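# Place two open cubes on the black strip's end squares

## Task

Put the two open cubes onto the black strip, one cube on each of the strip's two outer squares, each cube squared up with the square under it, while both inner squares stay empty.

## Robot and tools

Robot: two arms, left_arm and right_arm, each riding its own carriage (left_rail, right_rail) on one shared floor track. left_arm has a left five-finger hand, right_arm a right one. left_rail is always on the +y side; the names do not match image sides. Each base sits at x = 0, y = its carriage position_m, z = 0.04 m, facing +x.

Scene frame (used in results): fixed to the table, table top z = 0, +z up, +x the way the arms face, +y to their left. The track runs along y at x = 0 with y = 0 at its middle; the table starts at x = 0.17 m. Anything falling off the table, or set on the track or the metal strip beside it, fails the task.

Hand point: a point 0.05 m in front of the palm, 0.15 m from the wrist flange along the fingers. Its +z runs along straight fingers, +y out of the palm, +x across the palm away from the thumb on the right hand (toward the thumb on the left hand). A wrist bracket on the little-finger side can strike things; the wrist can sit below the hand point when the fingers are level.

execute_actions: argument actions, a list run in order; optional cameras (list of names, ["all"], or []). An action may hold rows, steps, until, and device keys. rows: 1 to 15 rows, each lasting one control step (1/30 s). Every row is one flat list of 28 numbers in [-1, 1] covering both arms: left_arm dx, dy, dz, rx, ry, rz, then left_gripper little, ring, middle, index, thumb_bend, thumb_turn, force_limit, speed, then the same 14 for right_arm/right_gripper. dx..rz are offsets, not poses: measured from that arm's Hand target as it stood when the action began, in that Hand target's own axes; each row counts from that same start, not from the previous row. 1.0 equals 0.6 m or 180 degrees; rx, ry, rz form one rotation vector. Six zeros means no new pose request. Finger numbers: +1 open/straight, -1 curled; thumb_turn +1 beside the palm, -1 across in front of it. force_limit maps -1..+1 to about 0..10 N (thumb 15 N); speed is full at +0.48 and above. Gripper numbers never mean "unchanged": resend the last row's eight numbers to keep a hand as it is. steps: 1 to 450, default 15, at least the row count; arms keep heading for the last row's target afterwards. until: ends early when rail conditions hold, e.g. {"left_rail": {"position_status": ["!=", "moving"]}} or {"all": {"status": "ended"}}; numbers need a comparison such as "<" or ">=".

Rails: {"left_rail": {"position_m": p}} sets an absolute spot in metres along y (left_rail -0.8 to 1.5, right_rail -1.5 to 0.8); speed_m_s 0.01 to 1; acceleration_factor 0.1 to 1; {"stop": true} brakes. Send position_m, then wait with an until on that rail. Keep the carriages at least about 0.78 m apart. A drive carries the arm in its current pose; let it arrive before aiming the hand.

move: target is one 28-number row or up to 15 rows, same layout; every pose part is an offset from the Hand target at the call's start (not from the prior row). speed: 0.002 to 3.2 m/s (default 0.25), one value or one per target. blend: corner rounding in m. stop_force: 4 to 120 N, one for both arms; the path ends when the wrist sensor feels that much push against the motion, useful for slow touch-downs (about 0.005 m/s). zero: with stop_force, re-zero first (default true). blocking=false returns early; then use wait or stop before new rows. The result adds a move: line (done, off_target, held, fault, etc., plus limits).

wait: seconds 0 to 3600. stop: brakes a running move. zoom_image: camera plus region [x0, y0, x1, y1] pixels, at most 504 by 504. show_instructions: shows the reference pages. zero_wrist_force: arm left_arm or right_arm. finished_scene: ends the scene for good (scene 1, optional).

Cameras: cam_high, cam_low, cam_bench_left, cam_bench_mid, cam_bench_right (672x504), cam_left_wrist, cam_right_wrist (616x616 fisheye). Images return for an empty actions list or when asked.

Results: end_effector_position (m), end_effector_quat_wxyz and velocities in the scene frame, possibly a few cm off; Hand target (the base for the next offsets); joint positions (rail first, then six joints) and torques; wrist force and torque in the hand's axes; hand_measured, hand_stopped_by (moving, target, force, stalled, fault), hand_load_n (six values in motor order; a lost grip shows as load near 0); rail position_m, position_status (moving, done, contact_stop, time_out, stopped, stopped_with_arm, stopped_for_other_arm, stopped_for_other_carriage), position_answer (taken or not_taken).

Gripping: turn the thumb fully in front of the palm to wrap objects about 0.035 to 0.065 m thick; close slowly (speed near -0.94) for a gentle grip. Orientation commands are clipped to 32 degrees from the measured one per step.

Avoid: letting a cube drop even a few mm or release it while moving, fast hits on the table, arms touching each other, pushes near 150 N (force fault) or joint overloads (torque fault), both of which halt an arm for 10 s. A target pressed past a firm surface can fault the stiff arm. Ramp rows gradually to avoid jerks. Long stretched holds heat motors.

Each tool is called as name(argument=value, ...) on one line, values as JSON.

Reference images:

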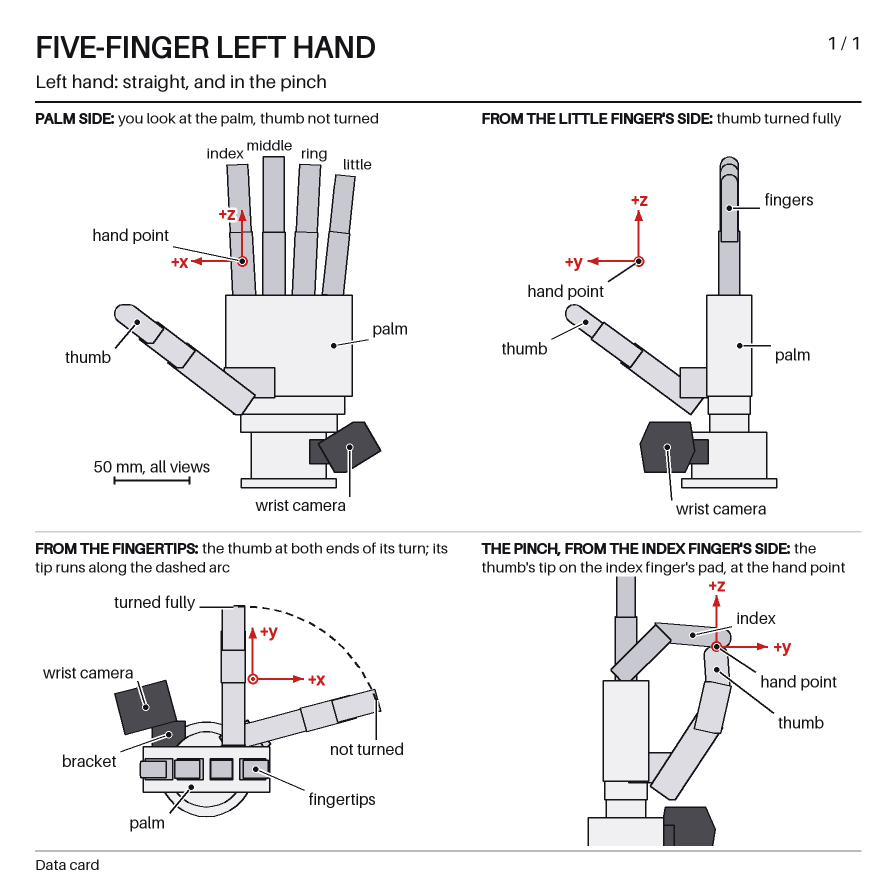

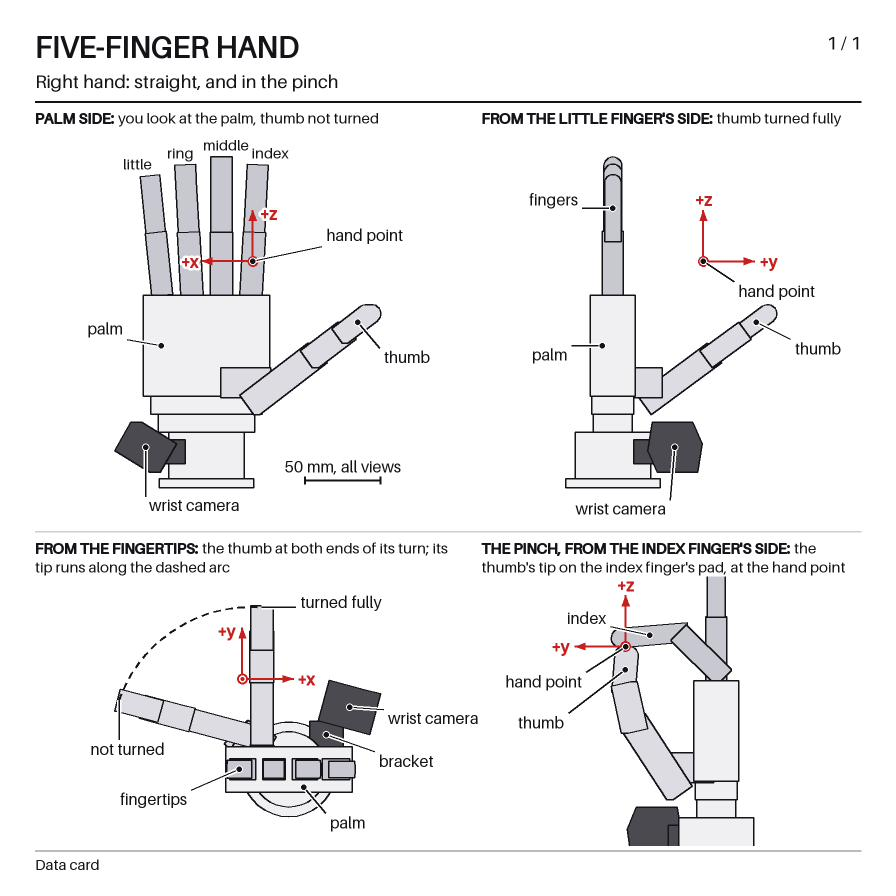

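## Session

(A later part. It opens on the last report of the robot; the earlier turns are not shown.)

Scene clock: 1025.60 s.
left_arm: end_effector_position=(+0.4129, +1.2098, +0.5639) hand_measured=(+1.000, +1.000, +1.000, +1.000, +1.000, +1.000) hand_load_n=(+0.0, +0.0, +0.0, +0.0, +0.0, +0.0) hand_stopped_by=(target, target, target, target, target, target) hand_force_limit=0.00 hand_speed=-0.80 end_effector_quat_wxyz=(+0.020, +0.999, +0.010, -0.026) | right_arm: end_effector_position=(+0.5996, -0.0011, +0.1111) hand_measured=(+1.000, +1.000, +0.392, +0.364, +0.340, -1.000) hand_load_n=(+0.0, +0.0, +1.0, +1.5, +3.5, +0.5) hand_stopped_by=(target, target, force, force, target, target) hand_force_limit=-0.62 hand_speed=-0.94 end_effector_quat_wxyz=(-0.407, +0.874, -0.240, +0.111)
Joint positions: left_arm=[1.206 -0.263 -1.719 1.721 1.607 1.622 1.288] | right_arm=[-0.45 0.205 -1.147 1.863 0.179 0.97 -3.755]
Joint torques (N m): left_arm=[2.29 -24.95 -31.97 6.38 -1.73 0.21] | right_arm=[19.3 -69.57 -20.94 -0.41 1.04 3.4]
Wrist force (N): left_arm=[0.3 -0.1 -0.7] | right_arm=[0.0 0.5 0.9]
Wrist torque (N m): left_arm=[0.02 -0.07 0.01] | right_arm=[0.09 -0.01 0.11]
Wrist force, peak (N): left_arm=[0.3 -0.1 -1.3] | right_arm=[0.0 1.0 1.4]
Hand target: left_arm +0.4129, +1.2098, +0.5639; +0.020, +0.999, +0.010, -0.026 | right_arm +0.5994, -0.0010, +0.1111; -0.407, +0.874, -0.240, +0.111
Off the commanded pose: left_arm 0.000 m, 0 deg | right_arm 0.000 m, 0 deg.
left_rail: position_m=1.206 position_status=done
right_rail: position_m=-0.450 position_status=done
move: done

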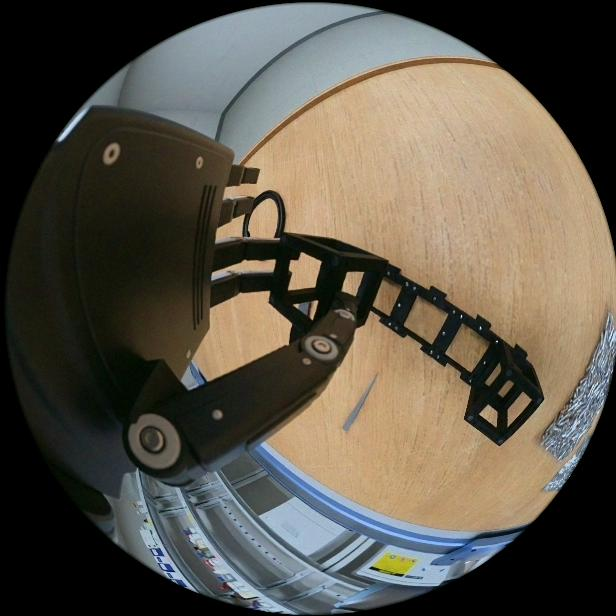

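move(target=[0,0,0,0,0,0,1,1,1,1,1,1,0,-0.8,-0.0263,0.0518,0.0317,0,0.0068,0.0057,1,1,0.24,0.24,0.34,-1,-0.62,-0.94], speed=0.08, cameras=["cam_right_wrist"])

zoom_image(camera="cam_right_wrist", region=[250, 210, 410, 340])

zoom_image(camera="cam_right_wrist", region=[370, 230, 530, 390])

Scene clock: 1070.43 s.
left_arm: end_effector_position=(+0.4129, +1.2098, +0.5639) hand_measured=(+1.000, +1.000, +1.000, +1.000, +1.000, +1.000) hand_load_n=(+0.0, +0.0, +0.0, +0.0, +0.0, +0.0) hand_stopped_by=(target, target, target, target, target, target) hand_force_limit=0.00 hand_speed=-0.80 end_effector_quat_wxyz=(+0.020, +0.999, +0.010, -0.026) | right_arm: end_effector_position=(+0.5831, +0.0024, +0.0751) hand_measured=(+1.000, +1.000, +0.392, +0.364, +0.340, -1.000) hand_load_n=(+0.0, +0.0, +1.5, +1.5, +3.5, +0.5) hand_stopped_by=(target, target, force, force, target, target) hand_force_limit=-0.62 hand_speed=-0.94 end_effector_quat_wxyz=(-0.406, +0.871, -0.252, +0.117)
Joint positions: left_arm=[1.206 -0.263 -1.719 1.721 1.607 1.622 1.288] | right_arm=[-0.45 0.221 -1.13 1.917 0.085 0.998 -3.714]
Joint torques (N m): left_arm=[1.88 -24.25 -31.81 6.36 -1.61 0.2] | right_arm=[16.67 -40.67 -19.91 -0.92 1.05 3.03]
Wrist force (N): left_arm=[0.3 -0.1 -0.9] | right_arm=[-0.1 0.7 1.4]
Wrist torque (N m): left_arm=[0.03 -0.08 0.02] | right_arm=[0.08 0.00 0.13]
Wrist force, peak (N): left_arm=[0.5 -0.6 -1.0] | right_arm=[-0.2 0.9 1.7]
Hand target: left_arm +0.4129, +1.2098, +0.5639; +0.020, +0.999, +0.010, -0.026 | right_arm +0.5830, +0.0024, +0.0750; -0.406, +0.871, -0.252, +0.117
Off the commanded pose: left_arm 0.000 m, 0 deg | right_arm 0.000 m, 0 deg.
left_rail: position_m=1.206 position_status=done
right_rail: position_m=-0.450 position_status=done
move: done

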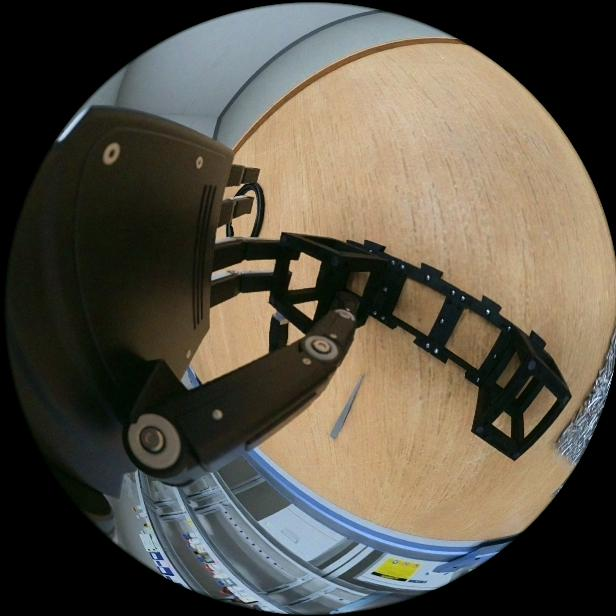

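Scaled by 3.150 from the camera's image (finer frame: 880x880).

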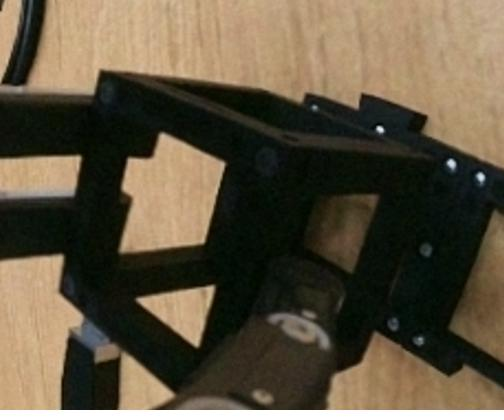

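Scaled by 3.150 from the camera's image (finer frame: 880x880).

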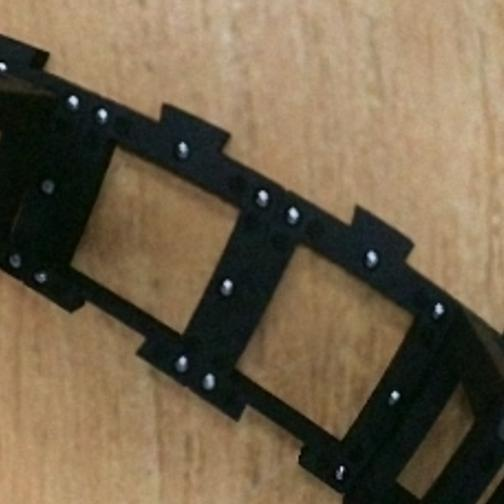

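move(target=[0,0,0,0,0,0,1,1,1,1,1,1,0,-0.8,0,0.0243,0.0204,0,0,0,1,1,0.24,0.24,0.34,-1,-0.62,-0.94], speed=0.015, stop_force=4, cameras=["cam_right_wrist"])

zoom_image(camera="cam_right_wrist", region=[250, 210, 410, 340])

Scene clock: 1090.37 s.
left_arm: end_effector_position=(+0.4129, +1.2098, +0.5639) hand_measured=(+1.000, +1.000, +1.000, +1.000, +1.000, +1.000) hand_load_n=(+0.0, +0.0, +0.0, +0.0, -0.5, +0.0) hand_stopped_by=(target, target, target, target, target, target) hand_force_limit=0.00 hand_speed=-0.80 end_effector_quat_wxyz=(+0.020, +0.999, +0.010, -0.026) | right_arm: end_effector_position=(+0.5830, +0.0024, +0.0560) hand_measured=(+1.000, +1.000, +0.392, +0.364, +0.340, -1.000) hand_load_n=(+0.0, +0.0, +2.0, +1.5, +3.0, +0.0) hand_stopped_by=(target, target, force, force, target, target) hand_force_limit=-0.62 hand_speed=-0.94 end_effector_quat_wxyz=(-0.406, +0.871, -0.252, +0.117)
Joint positions: left_arm=[1.206 -0.263 -1.719 1.721 1.607 1.622 1.288] | right_arm=[-0.45 0.221 -1.107 1.925 0.053 0.998 -3.714]
Joint torques (N m): left_arm=[0.9 -24.41 -32.25 6.5 -1.48 0.14] | right_arm=[13.19 -41.11 -17.28 -0.32 -0.45 1.45]
Wrist force (N): left_arm=[0.3 -0.4 -0.9] | right_arm=[0.6 -2.3 -0.8]
Wrist torque (N m): left_arm=[-0.03 -0.07 0.03] | right_arm=[0.16 -0.08 0.10]
Wrist force, peak (N): left_arm=[0.6 0.0 -1.2] | right_arm=[-0.1 -2.6 -1.3]
Hand target: left_arm +0.4129, +1.2098, +0.5639; +0.020, +0.999, +0.010, -0.026 | right_arm +0.5830, +0.0024, +0.0560; -0.406, +0.871, -0.252, +0.117
Off the commanded pose: left_arm 0.000 m, 0 deg | right_arm 0.000 m, 0 deg.
left_rail: position_m=1.206 position_status=done
right_rail: position_m=-0.450 position_status=done
move: done

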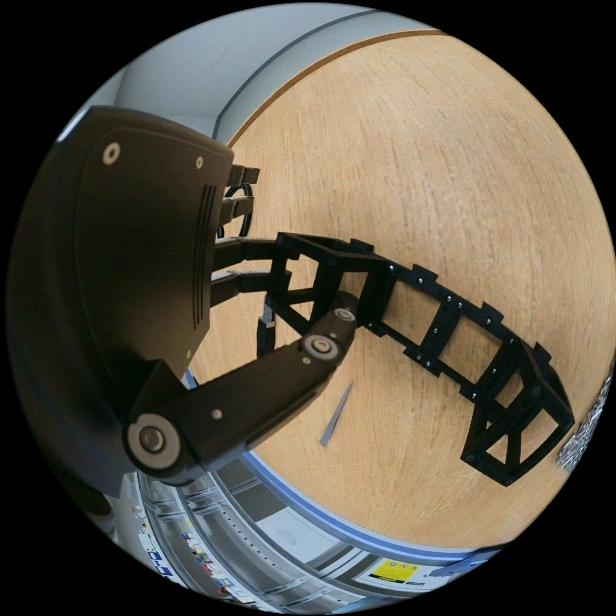

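Scaled by 3.150 from the camera's image (finer frame: 880x880).

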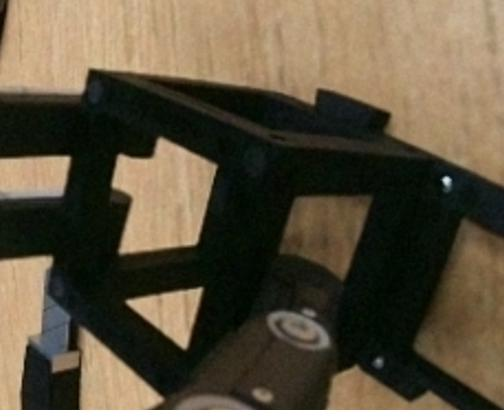

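execute_actions(actions=[{"rows": [[0,0,0,0,0,0,1,1,1,1,1,1,0,-0.8,0,0,0,0,0,0,1,1,0.56,0.56,0.6,-1,-0.62,-0.88]], "steps": 50}])

move(target=[0,0,0,0,0,0,1,1,1,1,1,1,0,-0.8,0,-0.0894,-0.075,0,0,0,1,1,0.56,0.56,0.6,-1,-0.62,-0.88], speed=0.08, cameras=["cam_right_wrist"])

zoom_image(camera="cam_right_wrist", region=[310, 210, 440, 340])

zoom_image(camera="cam_right_wrist", region=[430, 300, 570, 440])

Scene clock: 1104.50 s.
left_arm: end_effector_position=(+0.4129, +1.2098, +0.5639) hand_measured=(+1.000, +1.000, +1.000, +1.000, +1.000, +1.000) hand_load_n=(+0.0, +0.0, +0.0, +0.0, +0.0, +0.0) hand_stopped_by=(target, target, target, target, target, target) hand_force_limit=0.00 hand_speed=-0.80 end_effector_quat_wxyz=(+0.020, +0.999, +0.010, -0.026) | right_arm: end_effector_position=(+0.5830, +0.0024, +0.0560) hand_measured=(+1.000, +1.000, +0.560, +0.560, +0.600, -1.000) hand_load_n=(+0.0, +0.0, +0.0, +0.0, +0.5, +0.0) hand_stopped_by=(target, target, target, target, target, target) hand_force_limit=-0.62 hand_speed=-0.88 end_effector_quat_wxyz=(-0.406, +0.871, -0.252, +0.117)
Joint positions: left_arm=[1.206 -0.263 -1.719 1.721 1.607 1.622 1.288] | right_arm=[-0.45 0.221 -1.107 1.925 0.053 0.998 -3.714]
Joint torques (N m): left_arm=[0.83 -24.71 -31.98 6.71 -1.75 0.2] | right_arm=[5.06 -53.17 -29.06 -0.56 -2.64 1.76]
Wrist force (N): left_arm=[0.4 -0.1 -1.0] | right_arm=[0.1 0.3 0.9]
Wrist torque (N m): left_arm=[0.04 -0.09 0.02] | right_arm=[0.09 -0.02 0.13]
Wrist force, peak (N): left_arm=[0.1 0.3 -1.3] | right_arm=[0.0 -2.8 -0.9]
Hand target: left_arm +0.4129, +1.2098, +0.5639; +0.020, +0.999, +0.010, -0.026 | right_arm +0.5830, +0.0024, +0.0560; -0.406, +0.871, -0.252, +0.117
Off the commanded pose: left_arm 0.000 m, 0 deg | right_arm 0.000 m, 0 deg.
left_rail: position_m=1.206 position_status=done
right_rail: position_m=-0.450 position_status=done

Scene clock: 1105.87 s.
left_arm: end_effector_position=(+0.4129, +1.2098, +0.5639) hand_measured=(+1.000, +1.000, +1.000, +1.000, +1.000, +1.000) hand_load_n=(+0.0, +0.0, +0.0, +0.0, -0.5, +0.0) hand_stopped_by=(target, target, target, target, target, target) hand_force_limit=0.00 hand_speed=-0.80 end_effector_quat_wxyz=(+0.020, +0.999, +0.010, -0.026) | right_arm: end_effector_position=(+0.5831, +0.0025, +0.1259) hand_measured=(+1.000, +1.000, +0.560, +0.560, +0.600, -1.000) hand_load_n=(+0.0, +0.0, +0.0, +0.0, +0.0, +0.0) hand_stopped_by=(target, target, target, target, target, target) hand_force_limit=-0.62 hand_speed=-0.88 end_effector_quat_wxyz=(-0.406, +0.871, -0.252, +0.117)
Joint positions: left_arm=[1.206 -0.263 -1.719 1.721 1.607 1.622 1.288] | right_arm=[-0.45 0.222 -1.19 1.89 0.172 0.998 -3.714]
Joint torques (N m): left_arm=[2.63 -24.42 -32.41 6.58 -1.5 0.25] | right_arm=[0.23 -68.51 -33.69 4.32 0.72 -1.84]
Wrist force (N): left_arm=[0.1 -0.2 -0.8] | right_arm=[-0.3 0.1 1.1]
Wrist torque (N m): left_arm=[0.01 -0.04 0.01] | right_arm=[0.03 0.04 0.10]
Wrist force, peak (N): left_arm=[0.5 0.0 -1.1] | right_arm=[0.3 0.8 1.4]
Hand target: left_arm +0.4129, +1.2098, +0.5639; +0.020, +0.999, +0.010, -0.026 | right_arm +0.5831, +0.0025, +0.1260; -0.406, +0.871, -0.252, +0.117
Off the commanded pose: left_arm 0.000 m, 0 deg | right_arm 0.000 m, 0 deg.
left_rail: position_m=1.206 position_status=done
right_rail: position_m=-0.450 position_status=done
move: done

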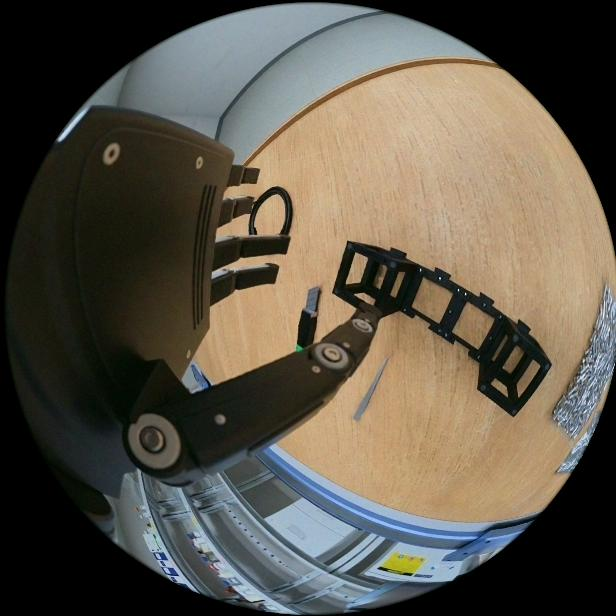

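Scaled by 3.877 from the camera's image (finer frame: 880x880).

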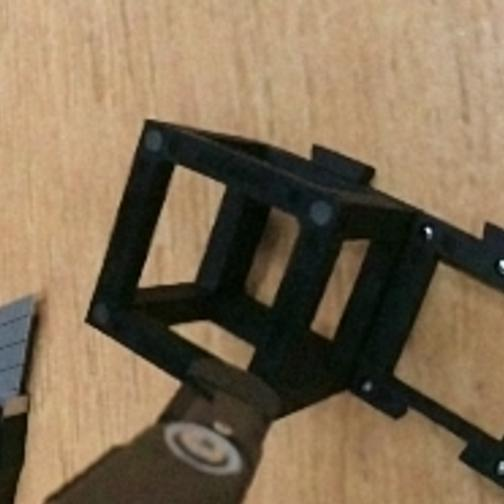

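Scaled by 3.600 from the camera's image (finer frame: 880x880).

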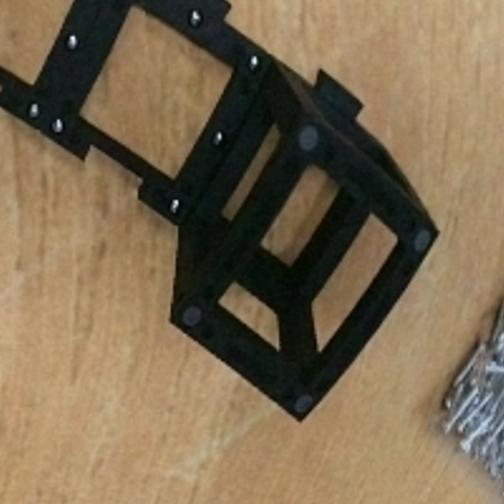

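finished_scene()

The scene is finished: the task was done.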